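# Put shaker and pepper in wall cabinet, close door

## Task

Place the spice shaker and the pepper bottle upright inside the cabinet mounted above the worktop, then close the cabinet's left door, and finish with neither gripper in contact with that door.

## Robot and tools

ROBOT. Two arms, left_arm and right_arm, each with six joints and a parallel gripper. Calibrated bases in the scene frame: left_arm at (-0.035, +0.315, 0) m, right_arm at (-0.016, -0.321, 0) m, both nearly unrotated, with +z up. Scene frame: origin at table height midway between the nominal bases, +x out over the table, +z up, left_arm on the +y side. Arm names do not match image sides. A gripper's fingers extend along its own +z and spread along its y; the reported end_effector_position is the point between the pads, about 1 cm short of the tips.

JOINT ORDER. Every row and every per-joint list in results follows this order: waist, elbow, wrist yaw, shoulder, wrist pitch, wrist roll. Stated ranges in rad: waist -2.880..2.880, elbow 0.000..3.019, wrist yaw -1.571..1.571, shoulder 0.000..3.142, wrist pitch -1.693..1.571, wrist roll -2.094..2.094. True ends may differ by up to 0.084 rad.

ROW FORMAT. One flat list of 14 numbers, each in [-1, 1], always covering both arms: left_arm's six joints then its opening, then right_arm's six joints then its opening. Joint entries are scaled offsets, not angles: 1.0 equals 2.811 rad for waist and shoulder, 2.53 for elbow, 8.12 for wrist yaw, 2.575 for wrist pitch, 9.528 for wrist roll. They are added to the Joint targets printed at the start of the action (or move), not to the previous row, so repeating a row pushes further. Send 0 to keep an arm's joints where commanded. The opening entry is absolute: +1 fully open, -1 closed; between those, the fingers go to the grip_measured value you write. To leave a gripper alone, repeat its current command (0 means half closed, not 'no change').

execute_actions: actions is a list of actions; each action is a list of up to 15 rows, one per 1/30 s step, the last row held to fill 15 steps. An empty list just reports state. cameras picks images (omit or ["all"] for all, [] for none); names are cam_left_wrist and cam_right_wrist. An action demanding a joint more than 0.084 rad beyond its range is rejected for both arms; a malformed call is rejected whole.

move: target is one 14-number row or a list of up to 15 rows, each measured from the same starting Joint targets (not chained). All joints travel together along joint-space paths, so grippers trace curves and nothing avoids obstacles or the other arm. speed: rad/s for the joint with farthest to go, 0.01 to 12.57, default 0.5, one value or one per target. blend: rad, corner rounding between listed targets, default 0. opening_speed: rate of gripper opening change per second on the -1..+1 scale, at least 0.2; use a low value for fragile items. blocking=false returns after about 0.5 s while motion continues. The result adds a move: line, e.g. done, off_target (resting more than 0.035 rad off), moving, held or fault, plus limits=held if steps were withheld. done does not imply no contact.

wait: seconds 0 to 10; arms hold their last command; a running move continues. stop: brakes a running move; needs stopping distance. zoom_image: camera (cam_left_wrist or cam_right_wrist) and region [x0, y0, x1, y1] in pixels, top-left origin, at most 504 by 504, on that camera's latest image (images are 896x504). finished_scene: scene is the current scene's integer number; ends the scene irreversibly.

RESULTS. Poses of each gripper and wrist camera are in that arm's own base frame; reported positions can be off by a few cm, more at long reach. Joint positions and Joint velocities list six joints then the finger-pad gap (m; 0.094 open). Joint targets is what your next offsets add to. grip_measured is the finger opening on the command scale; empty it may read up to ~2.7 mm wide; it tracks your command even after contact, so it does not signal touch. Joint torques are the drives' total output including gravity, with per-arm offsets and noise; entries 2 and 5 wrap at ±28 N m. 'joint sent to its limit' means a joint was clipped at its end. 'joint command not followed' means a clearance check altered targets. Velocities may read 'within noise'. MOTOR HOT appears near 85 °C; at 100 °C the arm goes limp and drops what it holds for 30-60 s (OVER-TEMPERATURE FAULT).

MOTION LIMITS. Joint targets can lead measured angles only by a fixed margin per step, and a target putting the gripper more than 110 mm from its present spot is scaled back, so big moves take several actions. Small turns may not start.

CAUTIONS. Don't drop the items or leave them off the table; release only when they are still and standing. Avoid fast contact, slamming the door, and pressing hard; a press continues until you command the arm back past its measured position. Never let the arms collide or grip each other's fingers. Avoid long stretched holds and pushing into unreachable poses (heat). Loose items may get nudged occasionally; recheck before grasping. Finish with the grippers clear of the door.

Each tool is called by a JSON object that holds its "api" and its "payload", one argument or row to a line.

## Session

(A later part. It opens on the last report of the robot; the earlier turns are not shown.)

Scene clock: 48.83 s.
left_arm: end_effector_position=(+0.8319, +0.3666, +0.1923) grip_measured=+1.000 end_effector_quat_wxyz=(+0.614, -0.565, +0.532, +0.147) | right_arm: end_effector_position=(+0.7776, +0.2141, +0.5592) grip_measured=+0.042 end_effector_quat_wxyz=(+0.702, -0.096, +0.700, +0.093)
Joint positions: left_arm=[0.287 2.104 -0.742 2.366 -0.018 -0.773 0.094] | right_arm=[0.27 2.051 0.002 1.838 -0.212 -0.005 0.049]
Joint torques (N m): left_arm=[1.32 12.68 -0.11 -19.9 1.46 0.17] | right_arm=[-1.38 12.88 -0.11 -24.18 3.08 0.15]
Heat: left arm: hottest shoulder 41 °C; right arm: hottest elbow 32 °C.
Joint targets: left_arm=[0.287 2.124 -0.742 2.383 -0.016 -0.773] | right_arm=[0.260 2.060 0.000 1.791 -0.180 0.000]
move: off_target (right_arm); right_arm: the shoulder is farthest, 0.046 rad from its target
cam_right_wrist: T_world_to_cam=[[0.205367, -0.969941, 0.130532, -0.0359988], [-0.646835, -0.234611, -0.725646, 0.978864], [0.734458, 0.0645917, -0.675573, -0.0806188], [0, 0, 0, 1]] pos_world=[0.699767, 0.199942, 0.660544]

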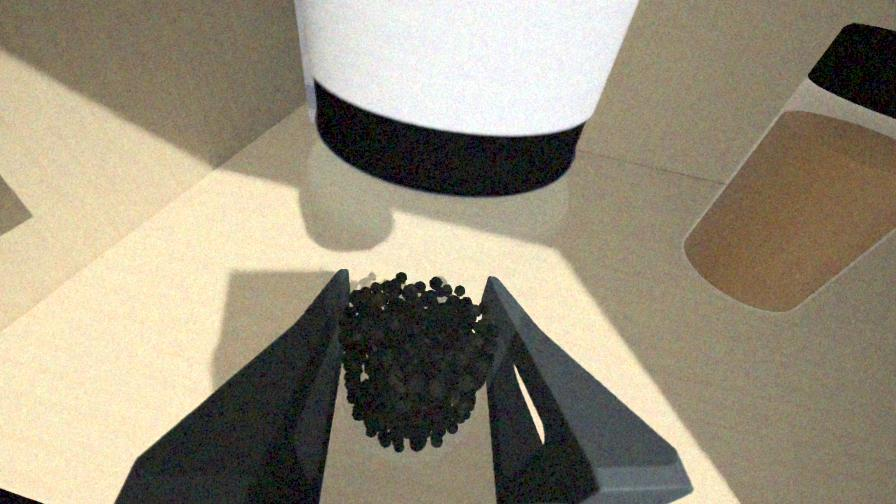

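{"api": "move", "payload": {
  "target": [0,0,0,0,0,0,1,0,-0.013,0,-0.0035,0.0095,0,-0.12],
  "speed": 0.1,
  "cameras": ["cam_right_wrist"]
}}

Scene clock: 49.93 s.
left_arm: end_effector_position=(+0.8319, +0.3666, +0.1923) grip_measured=+1.000 end_effector_quat_wxyz=(+0.614, -0.565, +0.532, +0.147) | right_arm: end_effector_position=(+0.7742, +0.2132, +0.5586) grip_measured=+0.042 end_effector_quat_wxyz=(+0.706, -0.096, +0.696, +0.093)
Joint positions: left_arm=[0.287 2.104 -0.742 2.366 -0.018 -0.773 0.094] | right_arm=[0.27 2.022 0.002 1.824 -0.184 -0.005 0.049]
Joint torques (N m): left_arm=[1.26 12.64 -0.12 -20.07 1.5 0.16] | right_arm=[-0.56 12.42 -0.13 -23.94 2.71 0.16]
Heat: left arm: hottest shoulder 41 °C; right arm: hottest elbow 32 °C.
Joint targets: left_arm=[0.287 2.124 -0.742 2.383 -0.016 -0.773] | right_arm=[0.260 2.027 0.000 1.781 -0.155 0.000]
move: off_target (right_arm); right_arm: the shoulder is farthest, 0.043 rad from its target
cam_right_wrist: T_world_to_cam=[[0.203808, -0.970376, 0.129743, -0.0344174], [-0.638251, -0.232188, -0.733978, 0.973432], [0.742359, 0.0667822, -0.666665, -0.0900151], [0, 0, 0, 1]] pos_world=[0.695133, 0.198633, 0.658934]

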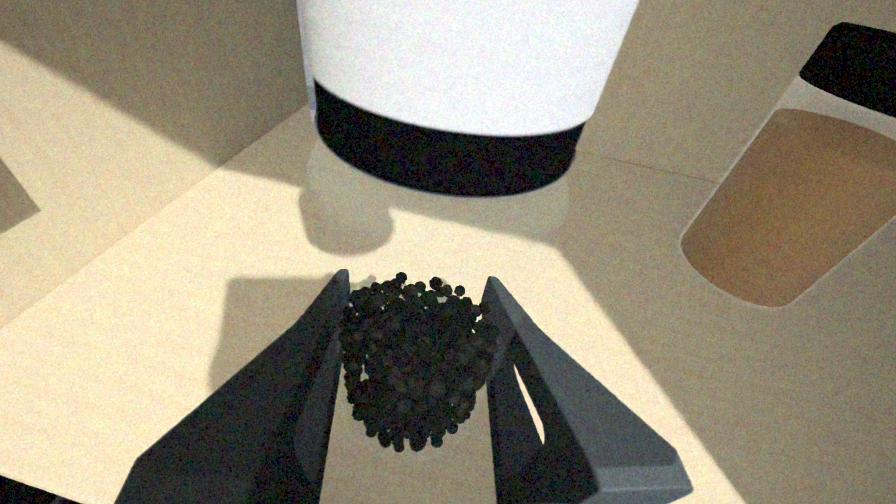

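{"api": "move", "payload": {
  "target": [0,0,0,0,0,0,1,0,-0.01,0,0,0.006,0,-0.12],
  "speed": 0.1,
  "cameras": []
}}

{"api": "move", "payload": {
  "target": [0,0,0,0,0,0,1,0,-0.01,0,0,0.006,0,-0.12],
  "speed": 0.1,
  "cameras": ["cam_right_wrist"]
}}

Scene clock: 51.03 s.
left_arm: end_effector_position=(+0.8319, +0.3666, +0.1923) grip_measured=+1.000 end_effector_quat_wxyz=(+0.614, -0.565, +0.532, +0.147) | right_arm: end_effector_position=(+0.7719, +0.2125, +0.5591) grip_measured=+0.042 end_effector_quat_wxyz=(+0.710, -0.095, +0.691, +0.094)
Joint positions: left_arm=[0.287 2.104 -0.742 2.366 -0.018 -0.773 0.094] | right_arm=[0.27 2.003 0.002 1.815 -0.162 -0.005 0.049]
Joint torques (N m): left_arm=[1.38 12.62 -0.11 -19.96 1.44 0.17] | right_arm=[-0.26 11.86 -0.09 -22.3 2.52 0.18]
Heat: left arm: hottest shoulder 41 °C; right arm: hottest elbow 32 °C.
Joint targets: left_arm=[0.287 2.124 -0.742 2.383 -0.016 -0.773] | right_arm=[0.260 2.001 0.000 1.781 -0.140 0.000]
move: done

Scene clock: 51.87 s.
left_arm: end_effector_position=(+0.8319, +0.3666, +0.1923) grip_measured=+1.000 end_effector_quat_wxyz=(+0.614, -0.565, +0.532, +0.147) | right_arm: end_effector_position=(+0.7695, +0.2119, +0.5595) grip_measured=+0.042 end_effector_quat_wxyz=(+0.714, -0.094, +0.687, +0.094)
Joint positions: left_arm=[0.287 2.104 -0.742 2.366 -0.018 -0.773 0.094] | right_arm=[0.27 1.985 0.002 1.806 -0.141 -0.005 0.049]
Joint torques (N m): left_arm=[1.26 12.71 -0.11 -19.96 1.47 0.17] | right_arm=[-0.44 11.34 -0.11 -21.77 2.3 0.12]
Heat: left arm: hottest shoulder 41 °C; right arm: hottest elbow 32 °C.
Joint targets: left_arm=[0.287 2.124 -0.742 2.383 -0.016 -0.773] | right_arm=[0.260 1.976 0.000 1.781 -0.124 0.000]
move: done
cam_right_wrist: T_world_to_cam=[[0.200944, -0.971163, 0.12831, -0.0316902], [-0.621935, -0.227674, -0.749241, 0.965855], [0.756848, 0.0707549, -0.64975, -0.107288], [0, 0, 0, 1]] pos_world=[0.688268, 0.196715, 0.658013]

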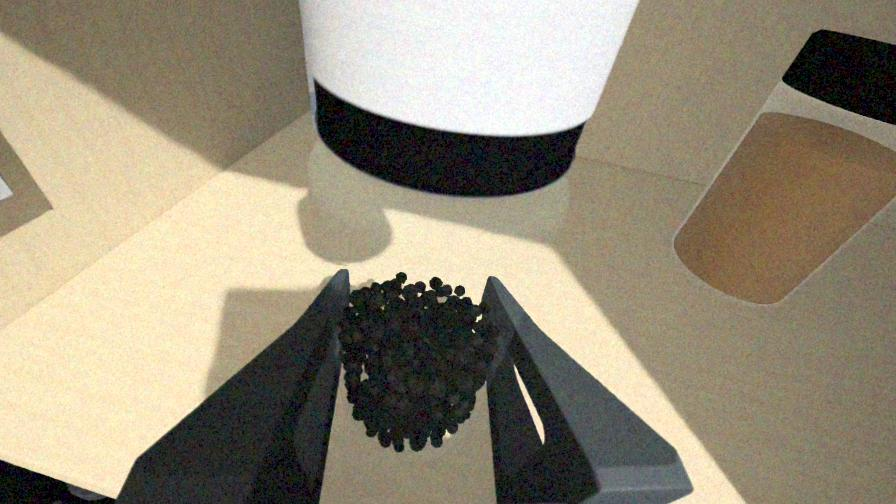

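{"api": "move", "payload": {
  "target": [0,0,0,0,0,0,1,0,0,0,0,-0.014,0,-0.12],
  "speed": 0.15,
  "cameras": []
}}

{"api": "move", "payload": {
  "target": [0,0,0,0,0,0,1,0,0,0,0,0,0,0.6],
  "opening_speed": 0.5,
  "cameras": ["cam_right_wrist"]
}}

Scene clock: 52.87 s.
left_arm: end_effector_position=(+0.8319, +0.3666, +0.1923) grip_measured=+1.000 end_effector_quat_wxyz=(+0.614, -0.565, +0.532, +0.147) | right_arm: end_effector_position=(+0.7688, +0.2117, +0.5587) grip_measured=+0.042 end_effector_quat_wxyz=(+0.712, -0.095, +0.690, +0.094)
Joint positions: left_arm=[0.287 2.104 -0.742 2.366 -0.018 -0.773 0.094] | right_arm=[0.27 1.984 0.002 1.804 -0.149 -0.005 0.049]
Joint torques (N m): left_arm=[1.32 12.64 -0.12 -19.84 1.42 0.17] | right_arm=[-0.56 11.25 -0.13 -21.71 1.36 0.19]
Heat: left arm: hottest shoulder 41 °C; right arm: hottest elbow 32 °C.
Joint targets: left_arm=[0.287 2.124 -0.742 2.383 -0.016 -0.773] | right_arm=[0.260 1.976 0.000 1.781 -0.161 0.000]
move: done

Scene clock: 54.67 s.
left_arm: end_effector_position=(+0.8319, +0.3666, +0.1923) grip_measured=+1.000 end_effector_quat_wxyz=(+0.614, -0.565, +0.532, +0.147) | right_arm: end_effector_position=(+0.7686, +0.2117, +0.5586) grip_measured=+0.597 end_effector_quat_wxyz=(+0.711, -0.095, +0.690, +0.094)
Joint positions: left_arm=[0.287 2.104 -0.742 2.366 -0.018 -0.773 0.094] | right_arm=[0.27 1.984 0.002 1.804 -0.151 -0.005 0.075]
Joint torques (N m): left_arm=[1.32 12.62 -0.12 -19.84 1.44 0.18] | right_arm=[-0.44 11.37 -0.08 -21.07 1.42 0.19]
Heat: left arm: hottest shoulder 42 °C; right arm: hottest elbow 32 °C.
Joint targets: left_arm=[0.287 2.124 -0.742 2.383 -0.016 -0.773] | right_arm=[0.260 1.976 0.000 1.781 -0.161 0.000]
move: done
cam_right_wrist: T_world_to_cam=[[0.202362, -0.970794, 0.128874, -0.0330646], [-0.627573, -0.229577, -0.74394, 0.966432], [0.751799, 0.0696674, -0.655702, -0.0997519], [0, 0, 0, 1]] pos_world=[0.688191, 0.196721, 0.657821]

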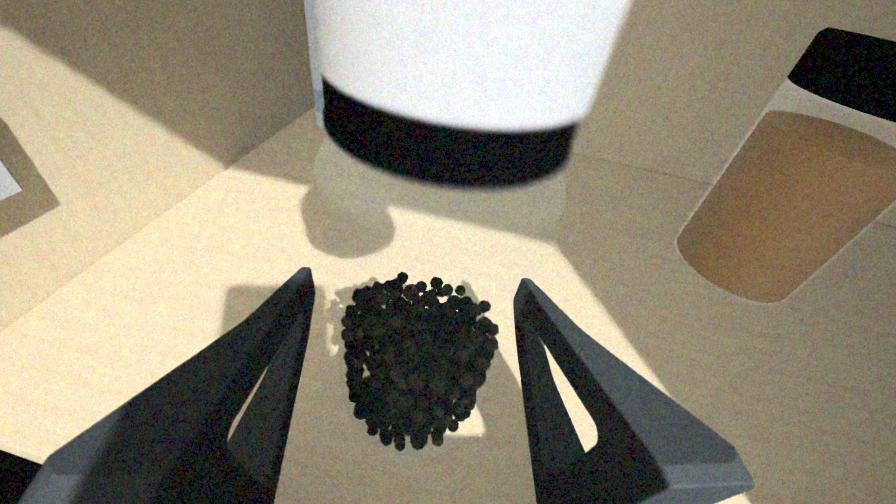

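{"api": "move", "payload": {
  "target": [
    [0,0,0,0,0,0,1,0,-0.0992,0,-0.0904,0.0035,0,0.6],
    [0,0,0,0,0,0,1,0,-0.2474,0,-0.2672,-0.0423,0,0.6],
    [0,0,0,0,0,0,1,-0.153,-0.6198,0,-0.2427,0.3441,0,0.6]
  ],
  "speed": [0.4,0.8,1.0],
  "blend": 0.04,
  "cameras": ["cam_right_wrist"]
}}

Scene clock: 58.37 s.
left_arm: end_effector_position=(+0.8319, +0.3666, +0.1923) grip_measured=+1.000 end_effector_quat_wxyz=(+0.614, -0.565, +0.532, +0.147) | right_arm: end_effector_position=(+0.4439, -0.0715, +0.2631) grip_measured=+0.597 end_effector_quat_wxyz=(+0.714, +0.054, +0.696, -0.059)
Joint positions: left_arm=[0.287 2.104 -0.742 2.366 -0.018 -0.773 0.094] | right_arm=[-0.158 0.409 0.002 1.09 0.707 -0.005 0.075]
Joint torques (N m): left_arm=[1.38 12.67 -0.11 -19.84 1.47 0.18] | right_arm=[-1.08 9.89 -0.11 -3.96 2.61 0.22]
Heat: left arm: hottest shoulder 42 °C; right arm: hottest elbow 32 °C.
Joint targets: left_arm=[0.287 2.124 -0.742 2.383 -0.016 -0.773] | right_arm=[-0.170 0.408 0.000 1.099 0.725 0.000]
move: done
cam_right_wrist: T_world_to_cam=[[-0.218356, -0.967289, 0.12912, -0.0172773], [-0.669015, 0.0520539, -0.741423, 0.515658], [0.71045, -0.248278, -0.658498, -0.0332991], [0, 0, 0, 1]] pos_world=[0.364868, -0.0518216, 0.362624]

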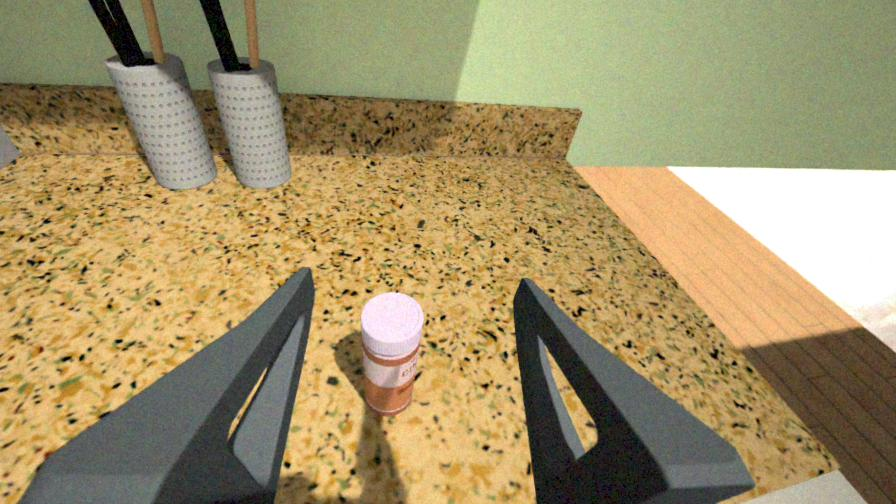

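{"api": "move", "payload": {
  "target": [0,0,0,0,0,0,1,0.0135,0.006,0,0.2941,0.3115,0,0.6],
  "speed": 0.8,
  "cameras": ["cam_right_wrist"]
}}

Scene clock: 60.53 s.
left_arm: end_effector_position=(+0.8319, +0.3666, +0.1923) grip_measured=+1.000 end_effector_quat_wxyz=(+0.614, -0.565, +0.532, +0.147) | right_arm: end_effector_position=(+0.4790, -0.0717, +0.0844) grip_measured=+0.597 end_effector_quat_wxyz=(+0.707, +0.051, +0.703, -0.055)
Joint positions: left_arm=[0.287 2.104 -0.742 2.366 -0.018 -0.773 0.094] | right_arm=[-0.147 0.409 0.002 1.913 1.509 -0.005 0.075]
Joint torques (N m): left_arm=[1.32 12.62 -0.11 -19.96 1.46 0.17] | right_arm=[1.32 4.19 -0.13 -10.52 2.62 0.15]
Heat: left arm: hottest shoulder 42 °C; right arm: hottest elbow 32 °C.
Joint targets: left_arm=[0.287 2.124 -0.742 2.383 -0.016 -0.773] | right_arm=[-0.133 0.423 0.000 1.925 1.528 0.000]
move: done
cam_right_wrist: T_world_to_cam=[[-0.20505, -0.970029, 0.13038, 0.00663612], [-0.684278, 0.0468354, -0.727715, 0.412409], [0.699798, -0.238435, -0.673373, -0.168866], [0, 0, 0, 1]] pos_world=[0.401736, -0.0531416, 0.185542]

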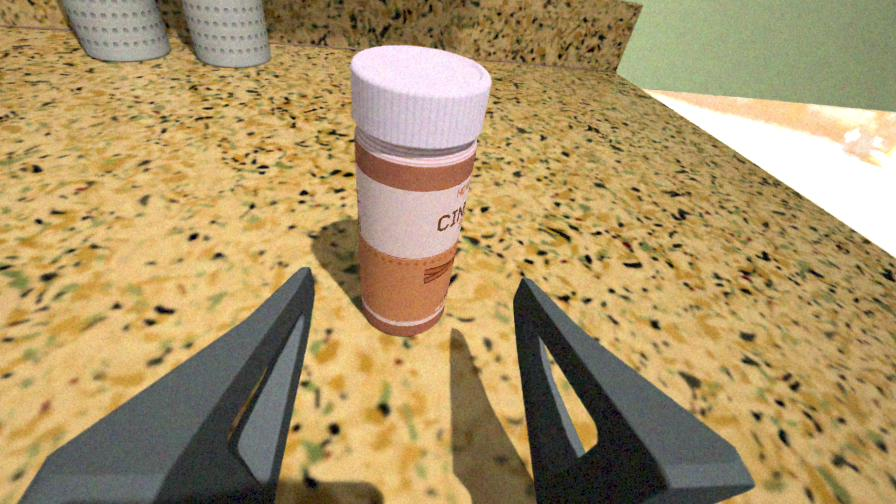

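{"api": "move", "payload": {
  "target": [0,0,0,0,0,0,1,0,0.0563,0,0.0153,-0.035,0,0.6],
  "speed": 0.4,
  "cameras": ["cam_right_wrist"]
}}

Scene clock: 61.70 s.
left_arm: end_effector_position=(+0.8319, +0.3666, +0.1923) grip_measured=+1.000 end_effector_quat_wxyz=(+0.614, -0.565, +0.532, +0.147) | right_arm: end_effector_position=(+0.5278, -0.0789, +0.0903) grip_measured=+0.597 end_effector_quat_wxyz=(+0.719, +0.050, +0.691, -0.056)
Joint positions: left_arm=[0.287 2.104 -0.742 2.366 -0.018 -0.773 0.094] | right_arm=[-0.147 0.544 0.002 1.949 1.446 -0.005 0.075]
Joint torques (N m): left_arm=[1.26 12.7 -0.11 -19.9 1.47 0.18] | right_arm=[1.08 5.78 -0.16 -10.93 1.32 0.16]
Heat: left arm: hottest shoulder 42 °C; right arm: hottest elbow 32 °C.
Joint targets: left_arm=[0.287 2.124 -0.742 2.383 -0.016 -0.773] | right_arm=[-0.133 0.566 0.000 1.969 1.438 0.000]
move: done
cam_right_wrist: T_world_to_cam=[[-0.209573, -0.969366, 0.128097, 0.0115445], [-0.658307, 0.0430134, -0.751519, 0.438527], [0.722987, -0.241825, -0.647155, -0.215671], [0, 0, 0, 1]] pos_world=[0.447033, -0.0598266, 0.18851]

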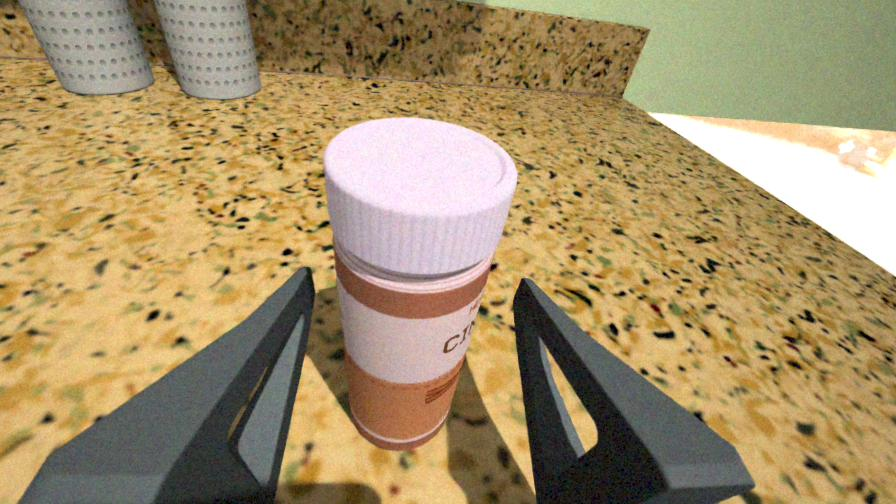

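{"api": "move", "payload": {
  "target": [0,0,0,0,0,0,1,0,0.006,0,0.0095,-0.0136,0,0.6],
  "speed": 0.3,
  "cameras": []
}}

{"api": "move", "payload": {
  "target": [0,0,0,0,0,0,1,0,0,0,0,0,0,-0.3],
  "opening_speed": 0.7,
  "cameras": ["cam_right_wrist"]
}}

Scene clock: 62.77 s.
left_arm: end_effector_position=(+0.8319, +0.3666, +0.1923) grip_measured=+1.000 end_effector_quat_wxyz=(+0.614, -0.565, +0.532, +0.147) | right_arm: end_effector_position=(+0.5314, -0.0794, +0.0715) grip_measured=+0.597 end_effector_quat_wxyz=(+0.702, +0.051, +0.708, -0.054)
Joint positions: left_arm=[0.287 2.104 -0.742 2.366 -0.018 -0.773 0.094] | right_arm=[-0.147 0.557 0.002 1.977 1.411 -0.005 0.075]
Joint torques (N m): left_arm=[1.44 12.67 -0.12 -19.84 1.46 0.17] | right_arm=[1.08 5.78 -0.05 -10.4 1.54 0.17]
Heat: left arm: hottest shoulder 42 °C; right arm: hottest elbow 32 °C.
Joint targets: left_arm=[0.287 2.124 -0.742 2.383 -0.016 -0.773] | right_arm=[-0.133 0.581 0.000 1.995 1.403 0.000]
move: done

Scene clock: 64.27 s.
left_arm: end_effector_position=(+0.8319, +0.3666, +0.1923) grip_measured=+1.000 end_effector_quat_wxyz=(+0.614, -0.565, +0.532, +0.147) | right_arm: end_effector_position=(+0.5317, -0.0782, +0.0715) grip_measured=-0.076 end_effector_quat_wxyz=(+0.702, +0.050, +0.709, -0.053)
Joint positions: left_arm=[0.287 2.104 -0.742 2.366 -0.018 -0.773 0.094] | right_arm=[-0.145 0.557 0.002 1.977 1.41 -0.005 0.043]
Joint torques (N m): left_arm=[1.38 12.63 -0.11 -20.01 1.47 0.18] | right_arm=[0.85 5.96 -0.14 -10.93 1.57 0.17]
Heat: left arm: hottest shoulder 43 °C; right arm: hottest elbow 32 °C.
Joint targets: left_arm=[0.287 2.124 -0.742 2.383 -0.016 -0.773] | right_arm=[-0.133 0.581 0.000 1.995 1.402 0.000]
move: done
cam_right_wrist: T_world_to_cam=[[-0.200602, -0.97085, 0.131187, 0.0103562], [-0.694484, 0.0464767, -0.718005, 0.444147], [0.690978, -0.23514, -0.683563, -0.210351], [0, 0, 0, 1]] pos_world=[0.455879, -0.0600503, 0.173753]

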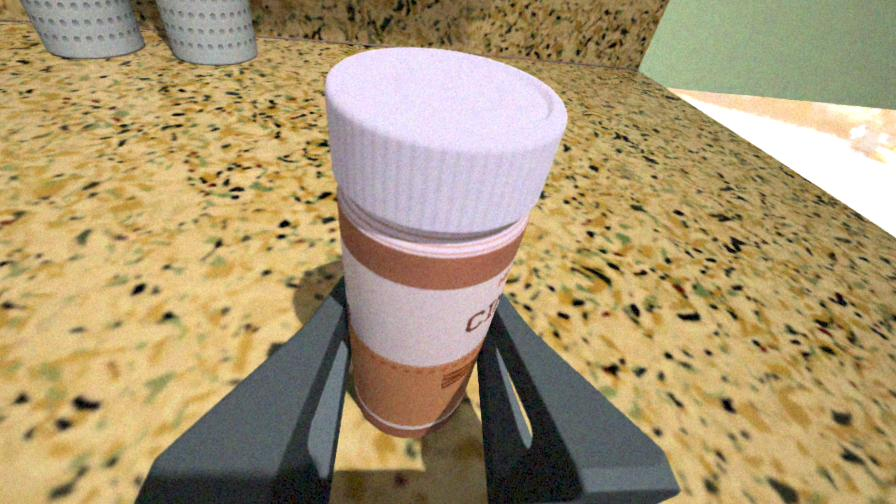

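{"api": "move", "payload": {
  "target": [
    [0,0,0,0,0,0,1,0,-0.0099,0,-0.0704,-0.0489,0,-0.3],
    [0,0,0,0,0,0,1,0,-0.0237,0,-0.1861,-0.1616,0,-0.3],
    [0,0,0,0,0,0,1,0.1007,0.3455,0,-0.3351,-0.6687,0,-0.3],
    [0,0,0,0,0,0,1,0.1007,0.4455,0,-0.2248,-0.6454,0,-0.3]
  ],
  "speed": 0.8,
  "blend": 0.05,
  "cameras": ["cam_right_wrist"]
}}

Scene clock: 68.50 s.
left_arm: end_effector_position=(+0.8319, +0.3666, +0.1923) grip_measured=+1.000 end_effector_quat_wxyz=(+0.614, -0.565, +0.532, +0.147) | right_arm: end_effector_position=(+0.6277, +0.0867, +0.6071) grip_measured=-0.076 end_effector_quat_wxyz=(+0.698, -0.051, +0.713, +0.046)
Joint positions: left_arm=[0.287 2.104 -0.742 2.366 -0.018 -0.773 0.094] | right_arm=[0.138 1.642 0.002 1.384 -0.279 -0.005 0.043]
Joint torques (N m): left_arm=[1.2 12.63 -0.1 -19.96 1.48 0.18] | right_arm=[0.73 18.06 -0.11 -14.21 2.7 0.13]
Heat: left arm: hottest shoulder 43 °C; right arm: hottest elbow 32 °C.
Joint targets: left_arm=[0.287 2.124 -0.742 2.383 -0.016 -0.773] | right_arm=[0.150 1.708 0.000 1.363 -0.259 0.000]
move: off_target (right_arm); right_arm: the elbow is farthest, 0.066 rad from its target
cam_right_wrist: T_world_to_cam=[[0.0800476, -0.988033, 0.131844, -0.0556128], [-0.688478, -0.150452, -0.70948, 0.895768], [0.720826, -0.0339796, -0.692283, 0.0973603], [0, 0, 0, 1]] pos_world=[0.550989, 0.0831312, 0.710262]

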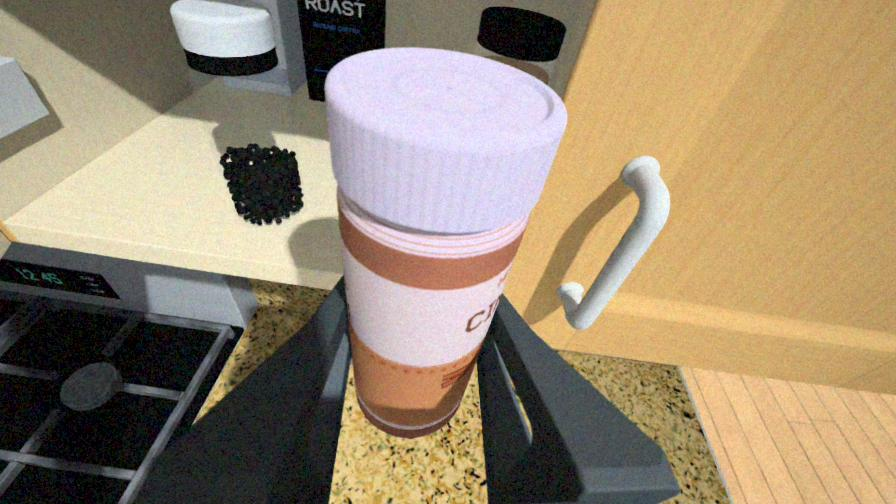

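{"api": "move", "payload": {
  "target": [
    [0,0,0,0,0,0,1,0.0078,0.0911,0,0.0804,-0.0016,0,-0.3],
    [0,0,0,0,0,0,1,0.0078,0.1747,0,0.1421,-0.0159,0,-0.3]
  ],
  "speed": 0.5,
  "blend": 0.03,
  "cameras": ["cam_right_wrist"]
}}

Scene clock: 70.37 s.
left_arm: end_effector_position=(+0.8319, +0.3666, +0.1923) grip_measured=+1.000 end_effector_quat_wxyz=(+0.614, -0.565, +0.532, +0.147) | right_arm: end_effector_position=(+0.7561, +0.1211, +0.6201) grip_measured=-0.076 end_effector_quat_wxyz=(+0.715, -0.057, +0.694, +0.055)
Joint positions: left_arm=[0.287 2.104 -0.742 2.366 -0.018 -0.773 0.094] | right_arm=[0.16 2.082 0.002 1.755 -0.297 -0.005 0.043]
Joint torques (N m): left_arm=[1.32 12.66 -0.12 -19.84 1.5 0.17] | right_arm=[1.49 18.09 -0.06 -16.73 1.83 0.13]
Heat: left arm: hottest shoulder 43 °C; right arm: hottest elbow 33 °C.
Joint targets: left_arm=[0.287 2.124 -0.742 2.383 -0.016 -0.773] | right_arm=[0.172 2.150 0.000 1.763 -0.300 0.000]
move: off_target (right_arm); right_arm: the elbow is farthest, 0.068 rad from its target
cam_right_wrist: T_world_to_cam=[[0.0946602, -0.987136, 0.128846, -0.0428993], [-0.64865, -0.159341, -0.74422, 0.991089], [0.755177, -0.0131279, -0.655389, -0.0364598], [0, 0, 0, 1]] pos_world=[0.674464, 0.115095, 0.71922]

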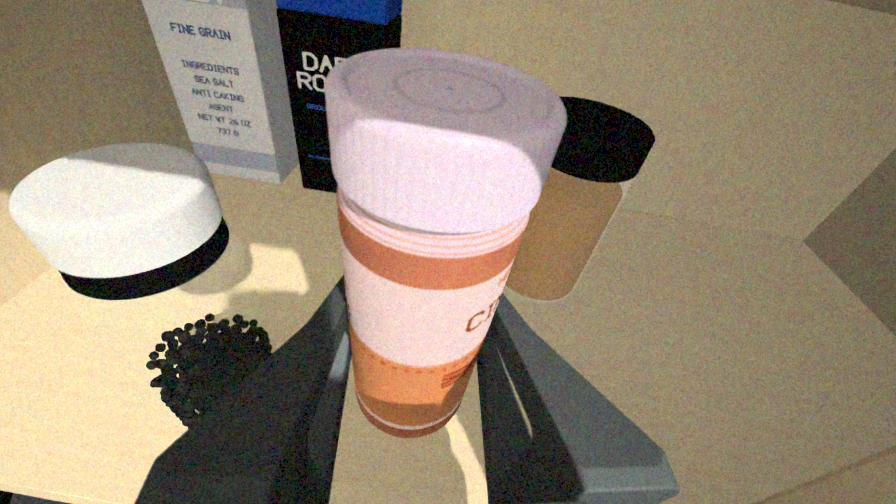

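{"api": "move", "payload": {
  "target": [0,0,0,0,0,0,1,0,-0.0684,0,-0.0153,0.037,0,-0.3],
  "speed": 0.2,
  "cameras": ["cam_right_wrist"]
}}

Scene clock: 72.00 s.
left_arm: end_effector_position=(+0.8319, +0.3666, +0.1923) grip_measured=+1.000 end_effector_quat_wxyz=(+0.614, -0.565, +0.532, +0.147) | right_arm: end_effector_position=(+0.7663, +0.1228, +0.5721) grip_measured=-0.076 end_effector_quat_wxyz=(+0.702, -0.058, +0.708, +0.054)
Joint positions: left_arm=[0.287 2.104 -0.742 2.366 -0.018 -0.773 0.094] | right_arm=[0.16 1.974 0.002 1.753 -0.229 -0.005 0.043]
Joint torques (N m): left_arm=[1.44 12.66 -0.11 -20.01 1.51 0.18] | right_arm=[1.96 12.23 -0.11 -21.25 2.8 0.16]
Heat: left arm: hottest shoulder 43 °C; right arm: hottest elbow 33 °C.
Joint targets: left_arm=[0.287 2.124 -0.742 2.383 -0.016 -0.773] | right_arm=[0.172 1.977 0.000 1.720 -0.205 0.000]
move: done
cam_right_wrist: T_world_to_cam=[[0.0994469, -0.986369, 0.131101, -0.0411486], [-0.675697, -0.16366, -0.718783, 0.969039], [0.730441, -0.0171038, -0.682762, -0.0405284], [0, 0, 0, 1]] pos_world=[0.688473, 0.117312, 0.674252]

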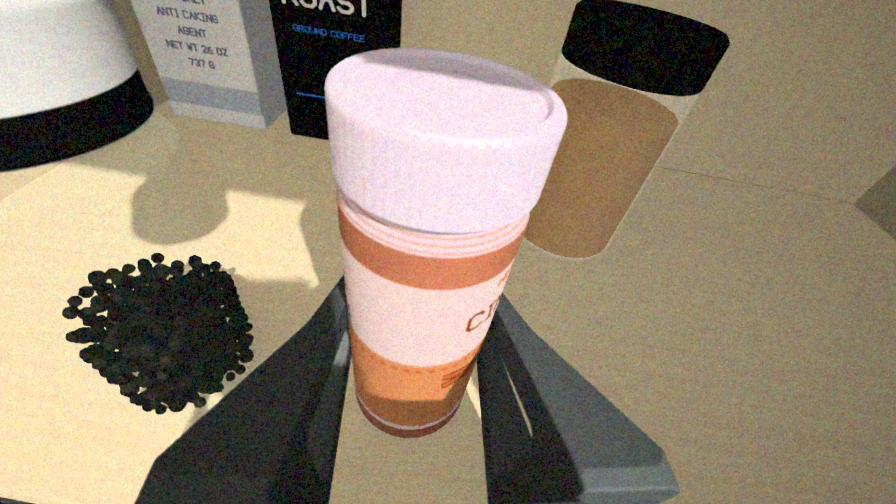

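{"api": "move", "payload": {
  "target": [0,0,0,0,0,0,1,0,-0.012,0,-0.002,0.009,0,-0.3],
  "speed": 0.1,
  "cameras": []
}}

Scene clock: 72.97 s.
left_arm: end_effector_position=(+0.8319, +0.3666, +0.1923) grip_measured=+1.000 end_effector_quat_wxyz=(+0.614, -0.565, +0.532, +0.147) | right_arm: end_effector_position=(+0.7652, +0.1226, +0.5675) grip_measured=-0.076 end_effector_quat_wxyz=(+0.704, -0.058, +0.706, +0.054)
Joint positions: left_arm=[0.287 2.104 -0.742 2.366 -0.018 -0.773 0.094] | right_arm=[0.16 1.948 0.002 1.746 -0.204 -0.005 0.043]
Joint torques (N m): left_arm=[1.38 12.64 -0.11 -19.9 1.46 0.17] | right_arm=[1.9 11.78 -0.09 -19.72 2.84 0.12]
Heat: left arm: hottest shoulder 43 °C; right arm: hottest elbow 33 °C.
Joint targets: left_arm=[0.287 2.124 -0.742 2.383 -0.016 -0.773] | right_arm=[0.172 1.947 0.000 1.714 -0.182 0.000]
move: done

{"api": "move", "payload": {
  "target": [0,0,0,0,0,0,1,0,-0.01,0,0,0.007,0,-0.3],
  "speed": 0.1,
  "cameras": ["cam_right_wrist"]
}}

Scene clock: 73.87 s.
left_arm: end_effector_position=(+0.8319, +0.3666, +0.1923) grip_measured=+1.000 end_effector_quat_wxyz=(+0.614, -0.565, +0.532, +0.147) | right_arm: end_effector_position=(+0.7631, +0.1223, +0.5672) grip_measured=-0.076 end_effector_quat_wxyz=(+0.709, -0.057, +0.701, +0.054)
Joint positions: left_arm=[0.287 2.104 -0.742 2.366 -0.018 -0.773 0.094] | right_arm=[0.16 1.928 0.002 1.738 -0.18 -0.005 0.043]
Joint torques (N m): left_arm=[1.38 12.62 -0.11 -19.96 1.47 0.18] | right_arm=[1.2 11.29 -0.12 -20.01 2.74 0.13]
Heat: left arm: hottest shoulder 43 °C; right arm: hottest elbow 33 °C.
Joint targets: left_arm=[0.287 2.124 -0.742 2.383 -0.016 -0.773] | right_arm=[0.172 1.922 0.000 1.714 -0.164 0.000]
move: done
cam_right_wrist: T_world_to_cam=[[0.0970695, -0.986748, 0.13002, -0.0382245], [-0.662852, -0.161543, -0.731116, 0.960167], [0.742431, -0.0152148, -0.669749, -0.0582699], [0, 0, 0, 1]] pos_world=[0.683421, 0.116504, 0.667937]

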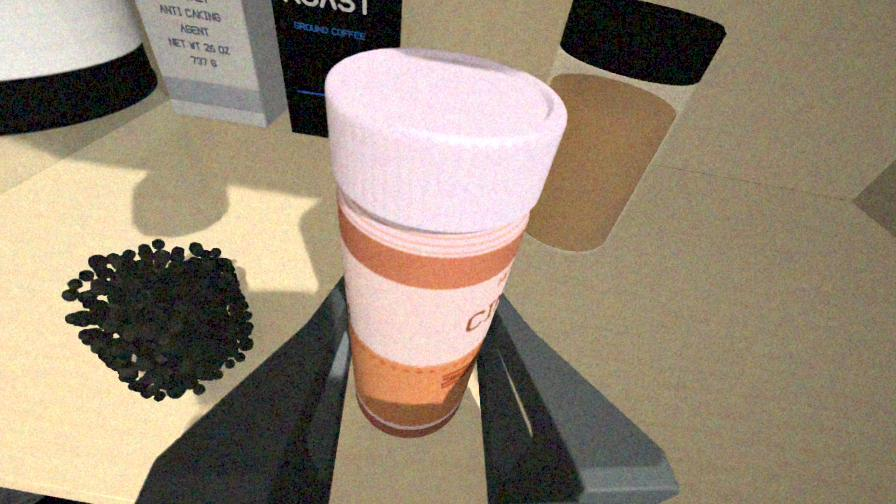

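{"api": "move", "payload": {
  "target": [0,0,0,0,0,0,1,0,0,0,0,-0.01,0,-0.3],
  "speed": 0.15,
  "cameras": []
}}

{"api": "move", "payload": {
  "target": [0,0,0,0,0,0,1,0,0,0,0,0,0,0.28],
  "opening_speed": 0.5,
  "cameras": ["cam_right_wrist"]
}}

Scene clock: 74.70 s.
left_arm: end_effector_position=(+0.8319, +0.3666, +0.1923) grip_measured=+1.000 end_effector_quat_wxyz=(+0.614, -0.565, +0.532, +0.147) | right_arm: end_effector_position=(+0.7631, +0.1223, +0.5670) grip_measured=-0.076 end_effector_quat_wxyz=(+0.708, -0.057, +0.701, +0.054)
Joint positions: left_arm=[0.287 2.104 -0.742 2.366 -0.018 -0.773 0.094] | right_arm=[0.16 1.928 0.002 1.738 -0.18 -0.005 0.043]
Joint torques (N m): left_arm=[1.32 12.62 -0.11 -19.96 1.43 0.16] | right_arm=[1.08 11.51 -0.11 -20.48 1.52 0.15]
Heat: left arm: hottest shoulder 43 °C; right arm: hottest elbow 33 °C.
Joint targets: left_arm=[0.287 2.124 -0.742 2.383 -0.016 -0.773] | right_arm=[0.172 1.921 0.000 1.714 -0.190 0.000]
move: done

Scene clock: 76.20 s.
left_arm: end_effector_position=(+0.8319, +0.3666, +0.1923) grip_measured=+1.000 end_effector_quat_wxyz=(+0.614, -0.565, +0.532, +0.147) | right_arm: end_effector_position=(+0.7632, +0.1223, +0.5667) grip_measured=+0.276 end_effector_quat_wxyz=(+0.708, -0.058, +0.702, +0.054)
Joint positions: left_arm=[0.287 2.104 -0.742 2.366 -0.018 -0.773 0.094] | right_arm=[0.16 1.928 0.002 1.738 -0.181 -0.005 0.06]
Joint torques (N m): left_arm=[1.08 12.66 -0.11 -19.9 1.46 0.17] | right_arm=[0.73 11.38 -0.11 -20.13 1.61 0.16]
Heat: left arm: hottest shoulder 43 °C; right arm: hottest elbow 33 °C.
Joint targets: left_arm=[0.287 2.124 -0.742 2.383 -0.016 -0.773] | right_arm=[0.172 1.921 0.000 1.714 -0.189 0.000]
move: done
cam_right_wrist: T_world_to_cam=[[0.097337, -0.986711, 0.130102, -0.0384336], [-0.663929, -0.16176, -0.73009, 0.960088], [0.741433, -0.0153135, -0.670852, -0.0572587], [0, 0, 0, 1]] pos_world=[0.683625, 0.116504, 0.667539]

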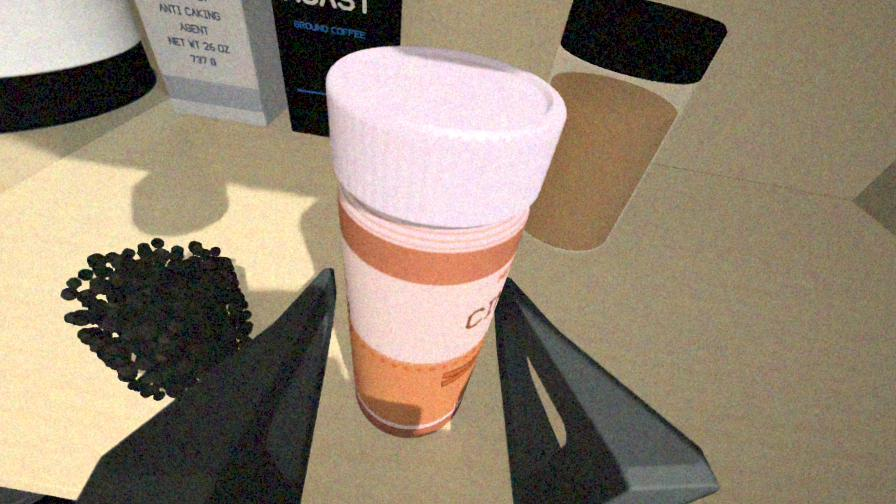

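{"api": "move", "payload": {
  "target": [
    [0,0,0,0,0,0,1,0,-0.0775,0,-0.0665,0.0144,0,0.28],
    [0,0,0,0,0,0,1,0,-0.2257,0,-0.2433,-0.0315,0,0.28]
  ],
  "speed": [0.4,0.9],
  "blend": 0.04,
  "cameras": ["cam_right_wrist"]
}}

Scene clock: 79.30 s.
left_arm: end_effector_position=(+0.8319, +0.3666, +0.1923) grip_measured=+1.000 end_effector_quat_wxyz=(+0.614, -0.565, +0.532, +0.147) | right_arm: end_effector_position=(+0.4823, +0.0770, +0.6294) grip_measured=+0.277 end_effector_quat_wxyz=(+0.728, -0.056, +0.681, +0.056)
Joint positions: left_arm=[0.287 2.104 -0.742 2.366 -0.018 -0.773 0.094] | right_arm=[0.16 1.352 0.002 1.021 -0.264 -0.005 0.06]
Joint torques (N m): left_arm=[1.32 12.6 -0.11 -19.78 1.46 0.18] | right_arm=[1.49 11.45 -0.16 -5.71 1.57 0.13]
Motor temperatures (°C): left_arm=[29 34 24 44 26 24 25] | right_arm=[23 33 26 28 27 23 26]
Heat: left arm: hottest shoulder 44 °C; right arm: hottest elbow 33 °C.
Joint targets: left_arm=[0.287 2.124 -0.742 2.383 -0.016 -0.773] | right_arm=[0.172 1.350 0.000 1.030 -0.271 0.000]
move: done
cam_right_wrist: T_world_to_cam=[[0.0899328, -0.987901, 0.126345, -0.0578313], [-0.620468, -0.154808, -0.768801, 0.814931], [0.779058, -0.00925265, -0.626883, 0.146052], [0, 0, 0, 1]] pos_world=[0.397056, 0.0703773, 0.725384]

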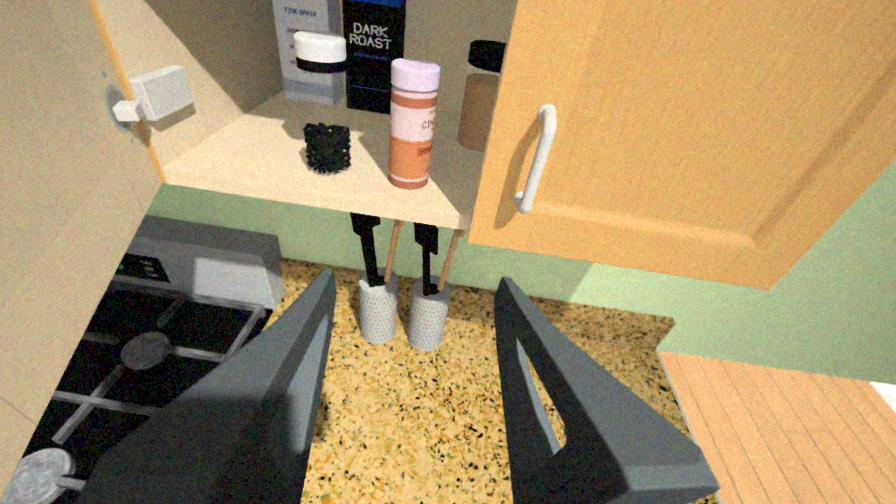

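{"api": "move", "payload": {
  "target": [
    [0,0,0,0,0,0,1,0.4013,-0.0292,0.1786,-0.0628,-0.0338,0,-0.97],
    [0,0,0,0,0,0,1,0.3269,0.1502,0.1713,0.1504,0.0229,0,-0.97]
  ],
  "speed": 0.9,
  "blend": 0.05,
  "cameras": ["cam_right_wrist"]
}}

Scene clock: 82.63 s.
left_arm: end_effector_position=(+0.8319, +0.3666, +0.1923) grip_measured=+1.000 end_effector_quat_wxyz=(+0.614, -0.565, +0.532, +0.147) | right_arm: end_effector_position=(+0.3882, +0.3894, +0.5964) grip_measured=-0.967 end_effector_quat_wxyz=(+0.698, +0.099, +0.701, -0.108)
Joint positions: left_arm=[0.287 2.104 -0.742 2.366 -0.018 -0.773 0.094] | right_arm=[1.101 1.674 1.394 1.455 -0.226 -0.005 0.002]
Joint velocities: left_arm=[-0.005 0.007 -0.168 -0.015 -0.017 0.007 0] | right_arm=[within noise]
Joint torques (N m): left_arm=[1.26 12.64 -0.11 -19.9 1.43 0.16] | right_arm=[-0.09 16.87 -0.1 -13.1 2.02 0.13]
Heat: left arm: hottest shoulder 44 °C; right arm: hottest elbow 33 °C.
Joint targets: left_arm=[0.287 2.124 -0.742 2.383 -0.016 -0.773] | right_arm=[1.091 1.730 1.391 1.453 -0.212 0.000]
move: off_target (right_arm); right_arm: the elbow is farthest, 0.056 rad from its target
cam_right_wrist: T_world_to_cam=[[-0.341243, -0.929793, 0.137982, 0.401187], [-0.67642, 0.140974, -0.722899, 0.658745], [0.652694, -0.340018, -0.677036, 0.40929], [0, 0, 0, 1]] pos_world=[0.315349, 0.419321, 0.697954]

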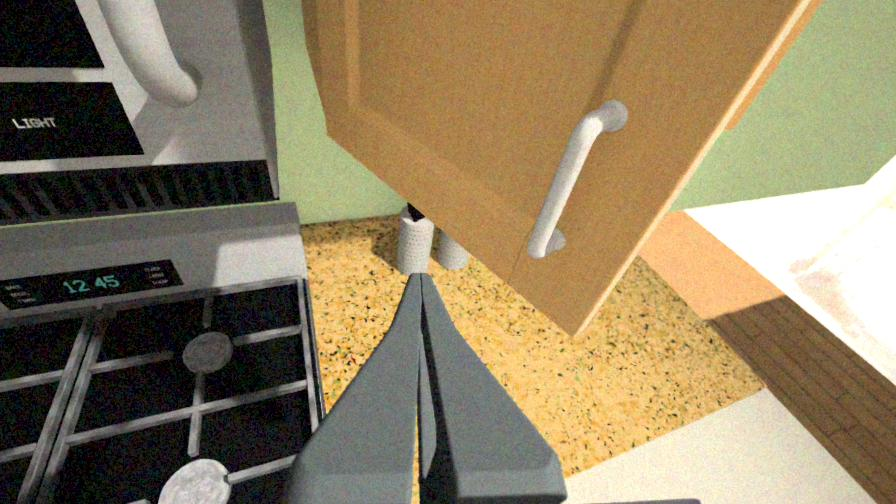

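{"api": "move", "payload": {
  "target": [
    [0,0,0,0,0,0,1,-0.0639,0.0403,0.0025,0.0327,-0.0039,0,-0.97],
    [0,0,0,0,0,0,1,-0.1341,0,-0.0206,0,0,0,-0.97],
    [0,0,0,0,0,0,1,-0.1907,0,-0.0525,0,0,0,-0.97],
    [0,0,0,0,0,0,1,-0.2462,0.0253,-0.0963,0.0208,-0.0021,0,-0.97]
  ],
  "speed": 0.35,
  "blend": 0.04,
  "cameras": ["cam_right_wrist"]
}}

Scene clock: 86.47 s.
left_arm: end_effector_position=(+0.8319, +0.3666, +0.1923) grip_measured=+1.000 end_effector_quat_wxyz=(+0.614, -0.565, +0.532, +0.147) | right_arm: end_effector_position=(+0.6332, +0.1667, +0.6048) grip_measured=-0.967 end_effector_quat_wxyz=(+0.706, +0.072, +0.700, -0.072)
Joint positions: left_arm=[0.287 2.104 -0.742 2.366 -0.018 -0.773 0.094] | right_arm=[0.41 1.732 0.613 1.495 -0.226 -0.005 0.002]
Joint torques (N m): left_arm=[1.26 12.68 -0.11 -20.01 1.44 0.17] | right_arm=[-0.44 17.59 -0.16 -12.75 2.07 0.16]
Heat: left arm: hottest shoulder 44 °C; right arm: hottest elbow 34 °C.
Joint targets: left_arm=[0.287 2.124 -0.742 2.383 -0.016 -0.773] | right_arm=[0.399 1.794 0.609 1.511 -0.217 0.000]
move: off_target (right_arm); right_arm: the elbow is farthest, 0.062 rad from its target
cam_right_wrist: T_world_to_cam=[[-0.257825, -0.958182, 0.124151, 0.236879], [-0.677372, 0.0876272, -0.730403, 0.875927], [0.68898, -0.272412, -0.671638, 0.141983], [0, 0, 0, 1]] pos_world=[0.556578, 0.188896, 0.705733]

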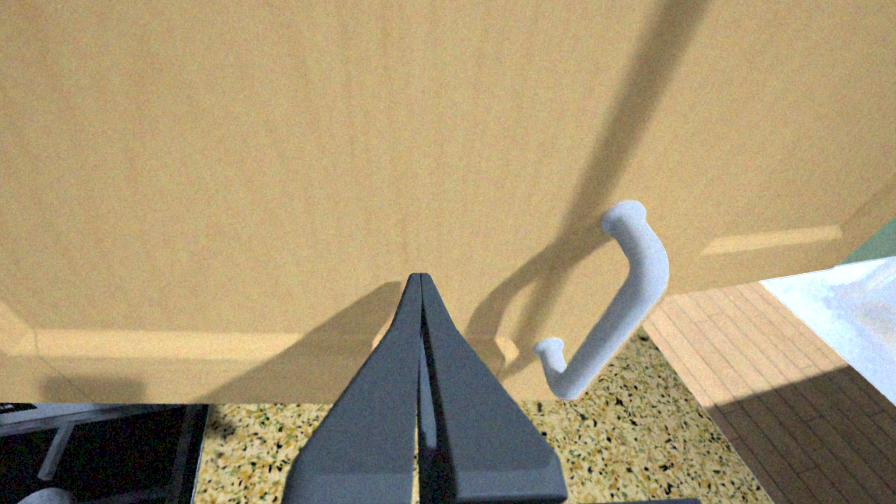

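{"api": "move", "payload": {
  "target": [
    [0,0,0,0,0,0,1,-0.0217,0.0285,-0.0198,0.0222,-0.0041,0,-0.97],
    [0,0,0,0,0,0,1,-0.0217,0.0451,-0.0198,0.0345,-0.0045,0,-0.97]
  ],
  "speed": 0.15,
  "cameras": ["cam_right_wrist"]
}}

Scene clock: 88.57 s.
left_arm: end_effector_position=(+0.8319, +0.3666, +0.1923) grip_measured=+1.000 end_effector_quat_wxyz=(+0.614, -0.565, +0.532, +0.147) | right_arm: end_effector_position=(+0.6791, +0.1685, +0.6096) grip_measured=-0.967 end_effector_quat_wxyz=(+0.715, +0.037, +0.697, -0.034)
Joint positions: left_arm=[0.287 2.104 -0.742 2.366 -0.018 -0.773 0.094] | right_arm=[0.351 1.843 0.452 1.59 -0.226 -0.005 0.002]
Joint torques (N m): left_arm=[1.26 12.64 -0.11 -19.9 1.46 0.18] | right_arm=[-1.55 17.84 -0.15 -14.27 1.83 0.16]
Heat: left arm: hottest shoulder 44 °C; right arm: hottest elbow 34 °C.
Joint targets: left_arm=[0.287 2.124 -0.742 2.383 -0.016 -0.773] | right_arm=[0.338 1.909 0.448 1.608 -0.229 0.000]
move: off_target (right_arm); right_arm: the elbow is farthest, 0.065 rad from its target
cam_right_wrist: T_world_to_cam=[[-0.160351, -0.98005, 0.117429, 0.191402], [-0.670684, 0.0208937, -0.741449, 0.923721], [0.724203, -0.19765, -0.660654, 0.070835], [0, 0, 0, 1]] pos_world=[0.598917, 0.182284, 0.709213]

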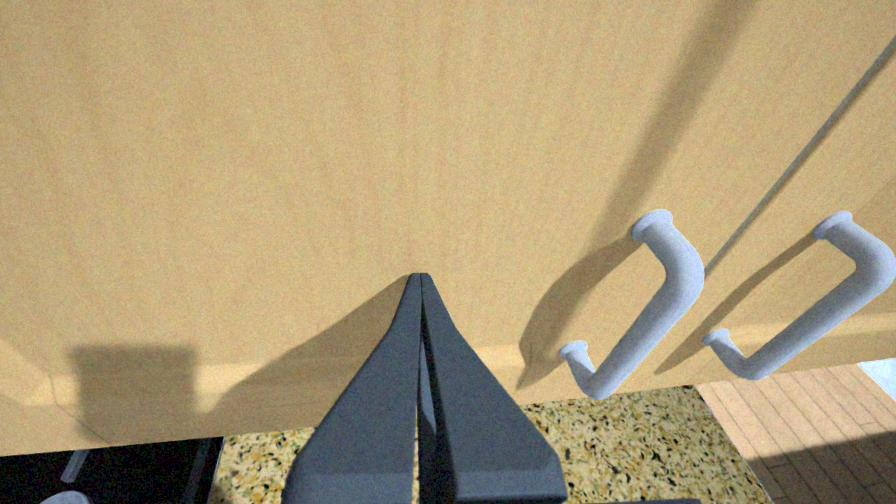

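{"api": "move", "payload": {
  "target": [0,0,0,0,0,0,1,0,0.0158,0,0.0115,0,0,-0.97],
  "speed": 0.15,
  "cameras": ["cam_right_wrist"]
}}

Scene clock: 89.47 s.
left_arm: end_effector_position=(+0.8319, +0.3666, +0.1923) grip_measured=+1.000 end_effector_quat_wxyz=(+0.614, -0.565, +0.532, +0.147) | right_arm: end_effector_position=(+0.6817, +0.1693, +0.6154) grip_measured=-0.967 end_effector_quat_wxyz=(+0.717, +0.038, +0.695, -0.033)
Joint positions: left_arm=[0.287 2.104 -0.742 2.366 -0.018 -0.773 0.094] | right_arm=[0.351 1.869 0.453 1.602 -0.235 -0.005 0.002]
Joint torques (N m): left_arm=[1.2 12.64 -0.11 -19.96 1.42 0.18] | right_arm=[0.26 19.08 -0.26 -11.93 2.14 0.16]
Heat: left arm: hottest shoulder 44 °C; right arm: hottest elbow 35 °C.
Joint targets: left_arm=[0.287 2.124 -0.742 2.383 -0.016 -0.773] | right_arm=[0.338 1.948 0.448 1.641 -0.229 0.000]
move: off_target (right_arm); right_arm: the elbow is farthest, 0.080 rad from its target
cam_right_wrist: T_world_to_cam=[[-0.161698, -0.980163, 0.114602, 0.19465], [-0.66667, 0.0228741, -0.745002, 0.928933], [0.727602, -0.196867, -0.657144, 0.068259], [0, 0, 0, 1]] pos_world=[0.601101, 0.182979, 0.714606]

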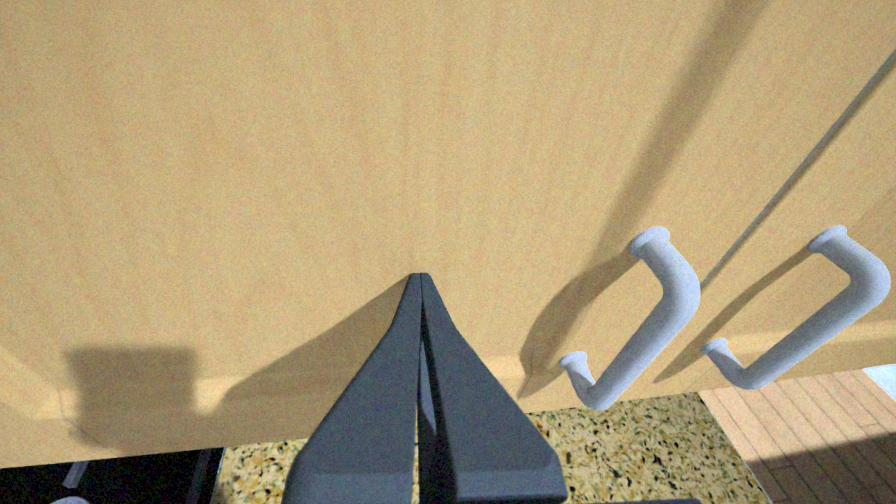

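{"api": "move", "payload": {
  "target": [0,0,0,0,0,0,1,0,-0.2364,0,-0.2174,0.1,0,-0.97],
  "speed": 0.7,
  "cameras": ["cam_right_wrist"]
}}

Scene clock: 91.23 s.
left_arm: end_effector_position=(+0.8319, +0.3666, +0.1923) grip_measured=+1.000 end_effector_quat_wxyz=(+0.614, -0.565, +0.532, +0.147) | right_arm: end_effector_position=(+0.4616, +0.0888, +0.6862) grip_measured=-0.967 end_effector_quat_wxyz=(+0.805, +0.079, +0.588, +0.009)
Joint positions: left_arm=[0.287 2.104 -0.742 2.366 -0.018 -0.773 0.094] | right_arm=[0.351 1.353 0.45 1.031 0.012 -0.005 0.002]
Joint torques (N m): left_arm=[1.38 12.64 -0.11 -19.96 1.47 0.18] | right_arm=[-0.5 11.18 -0.26 -5.6 2.13 0.14]
Heat: left arm: hottest shoulder 44 °C; right arm: hottest elbow 35 °C.
Joint targets: left_arm=[0.287 2.124 -0.742 2.383 -0.016 -0.773] | right_arm=[0.338 1.350 0.448 1.029 0.029 0.000]
move: done
cam_right_wrist: T_world_to_cam=[[-0.171227, -0.984606, -0.0351092, 0.179555], [-0.432842, 0.107189, -0.895074, 0.824321], [0.885059, -0.138064, -0.444532, 0.0352512], [0, 0, 0, 1]] pos_world=[0.356346, 0.0932998, 0.759803]

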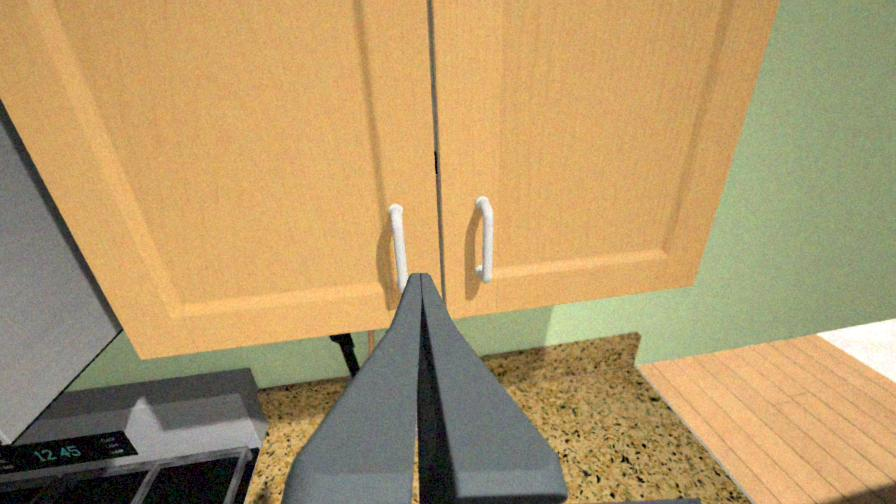

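{"api": "finished_scene", "payload": {
  "scene": 1
}}

The scene is finished: the task was done.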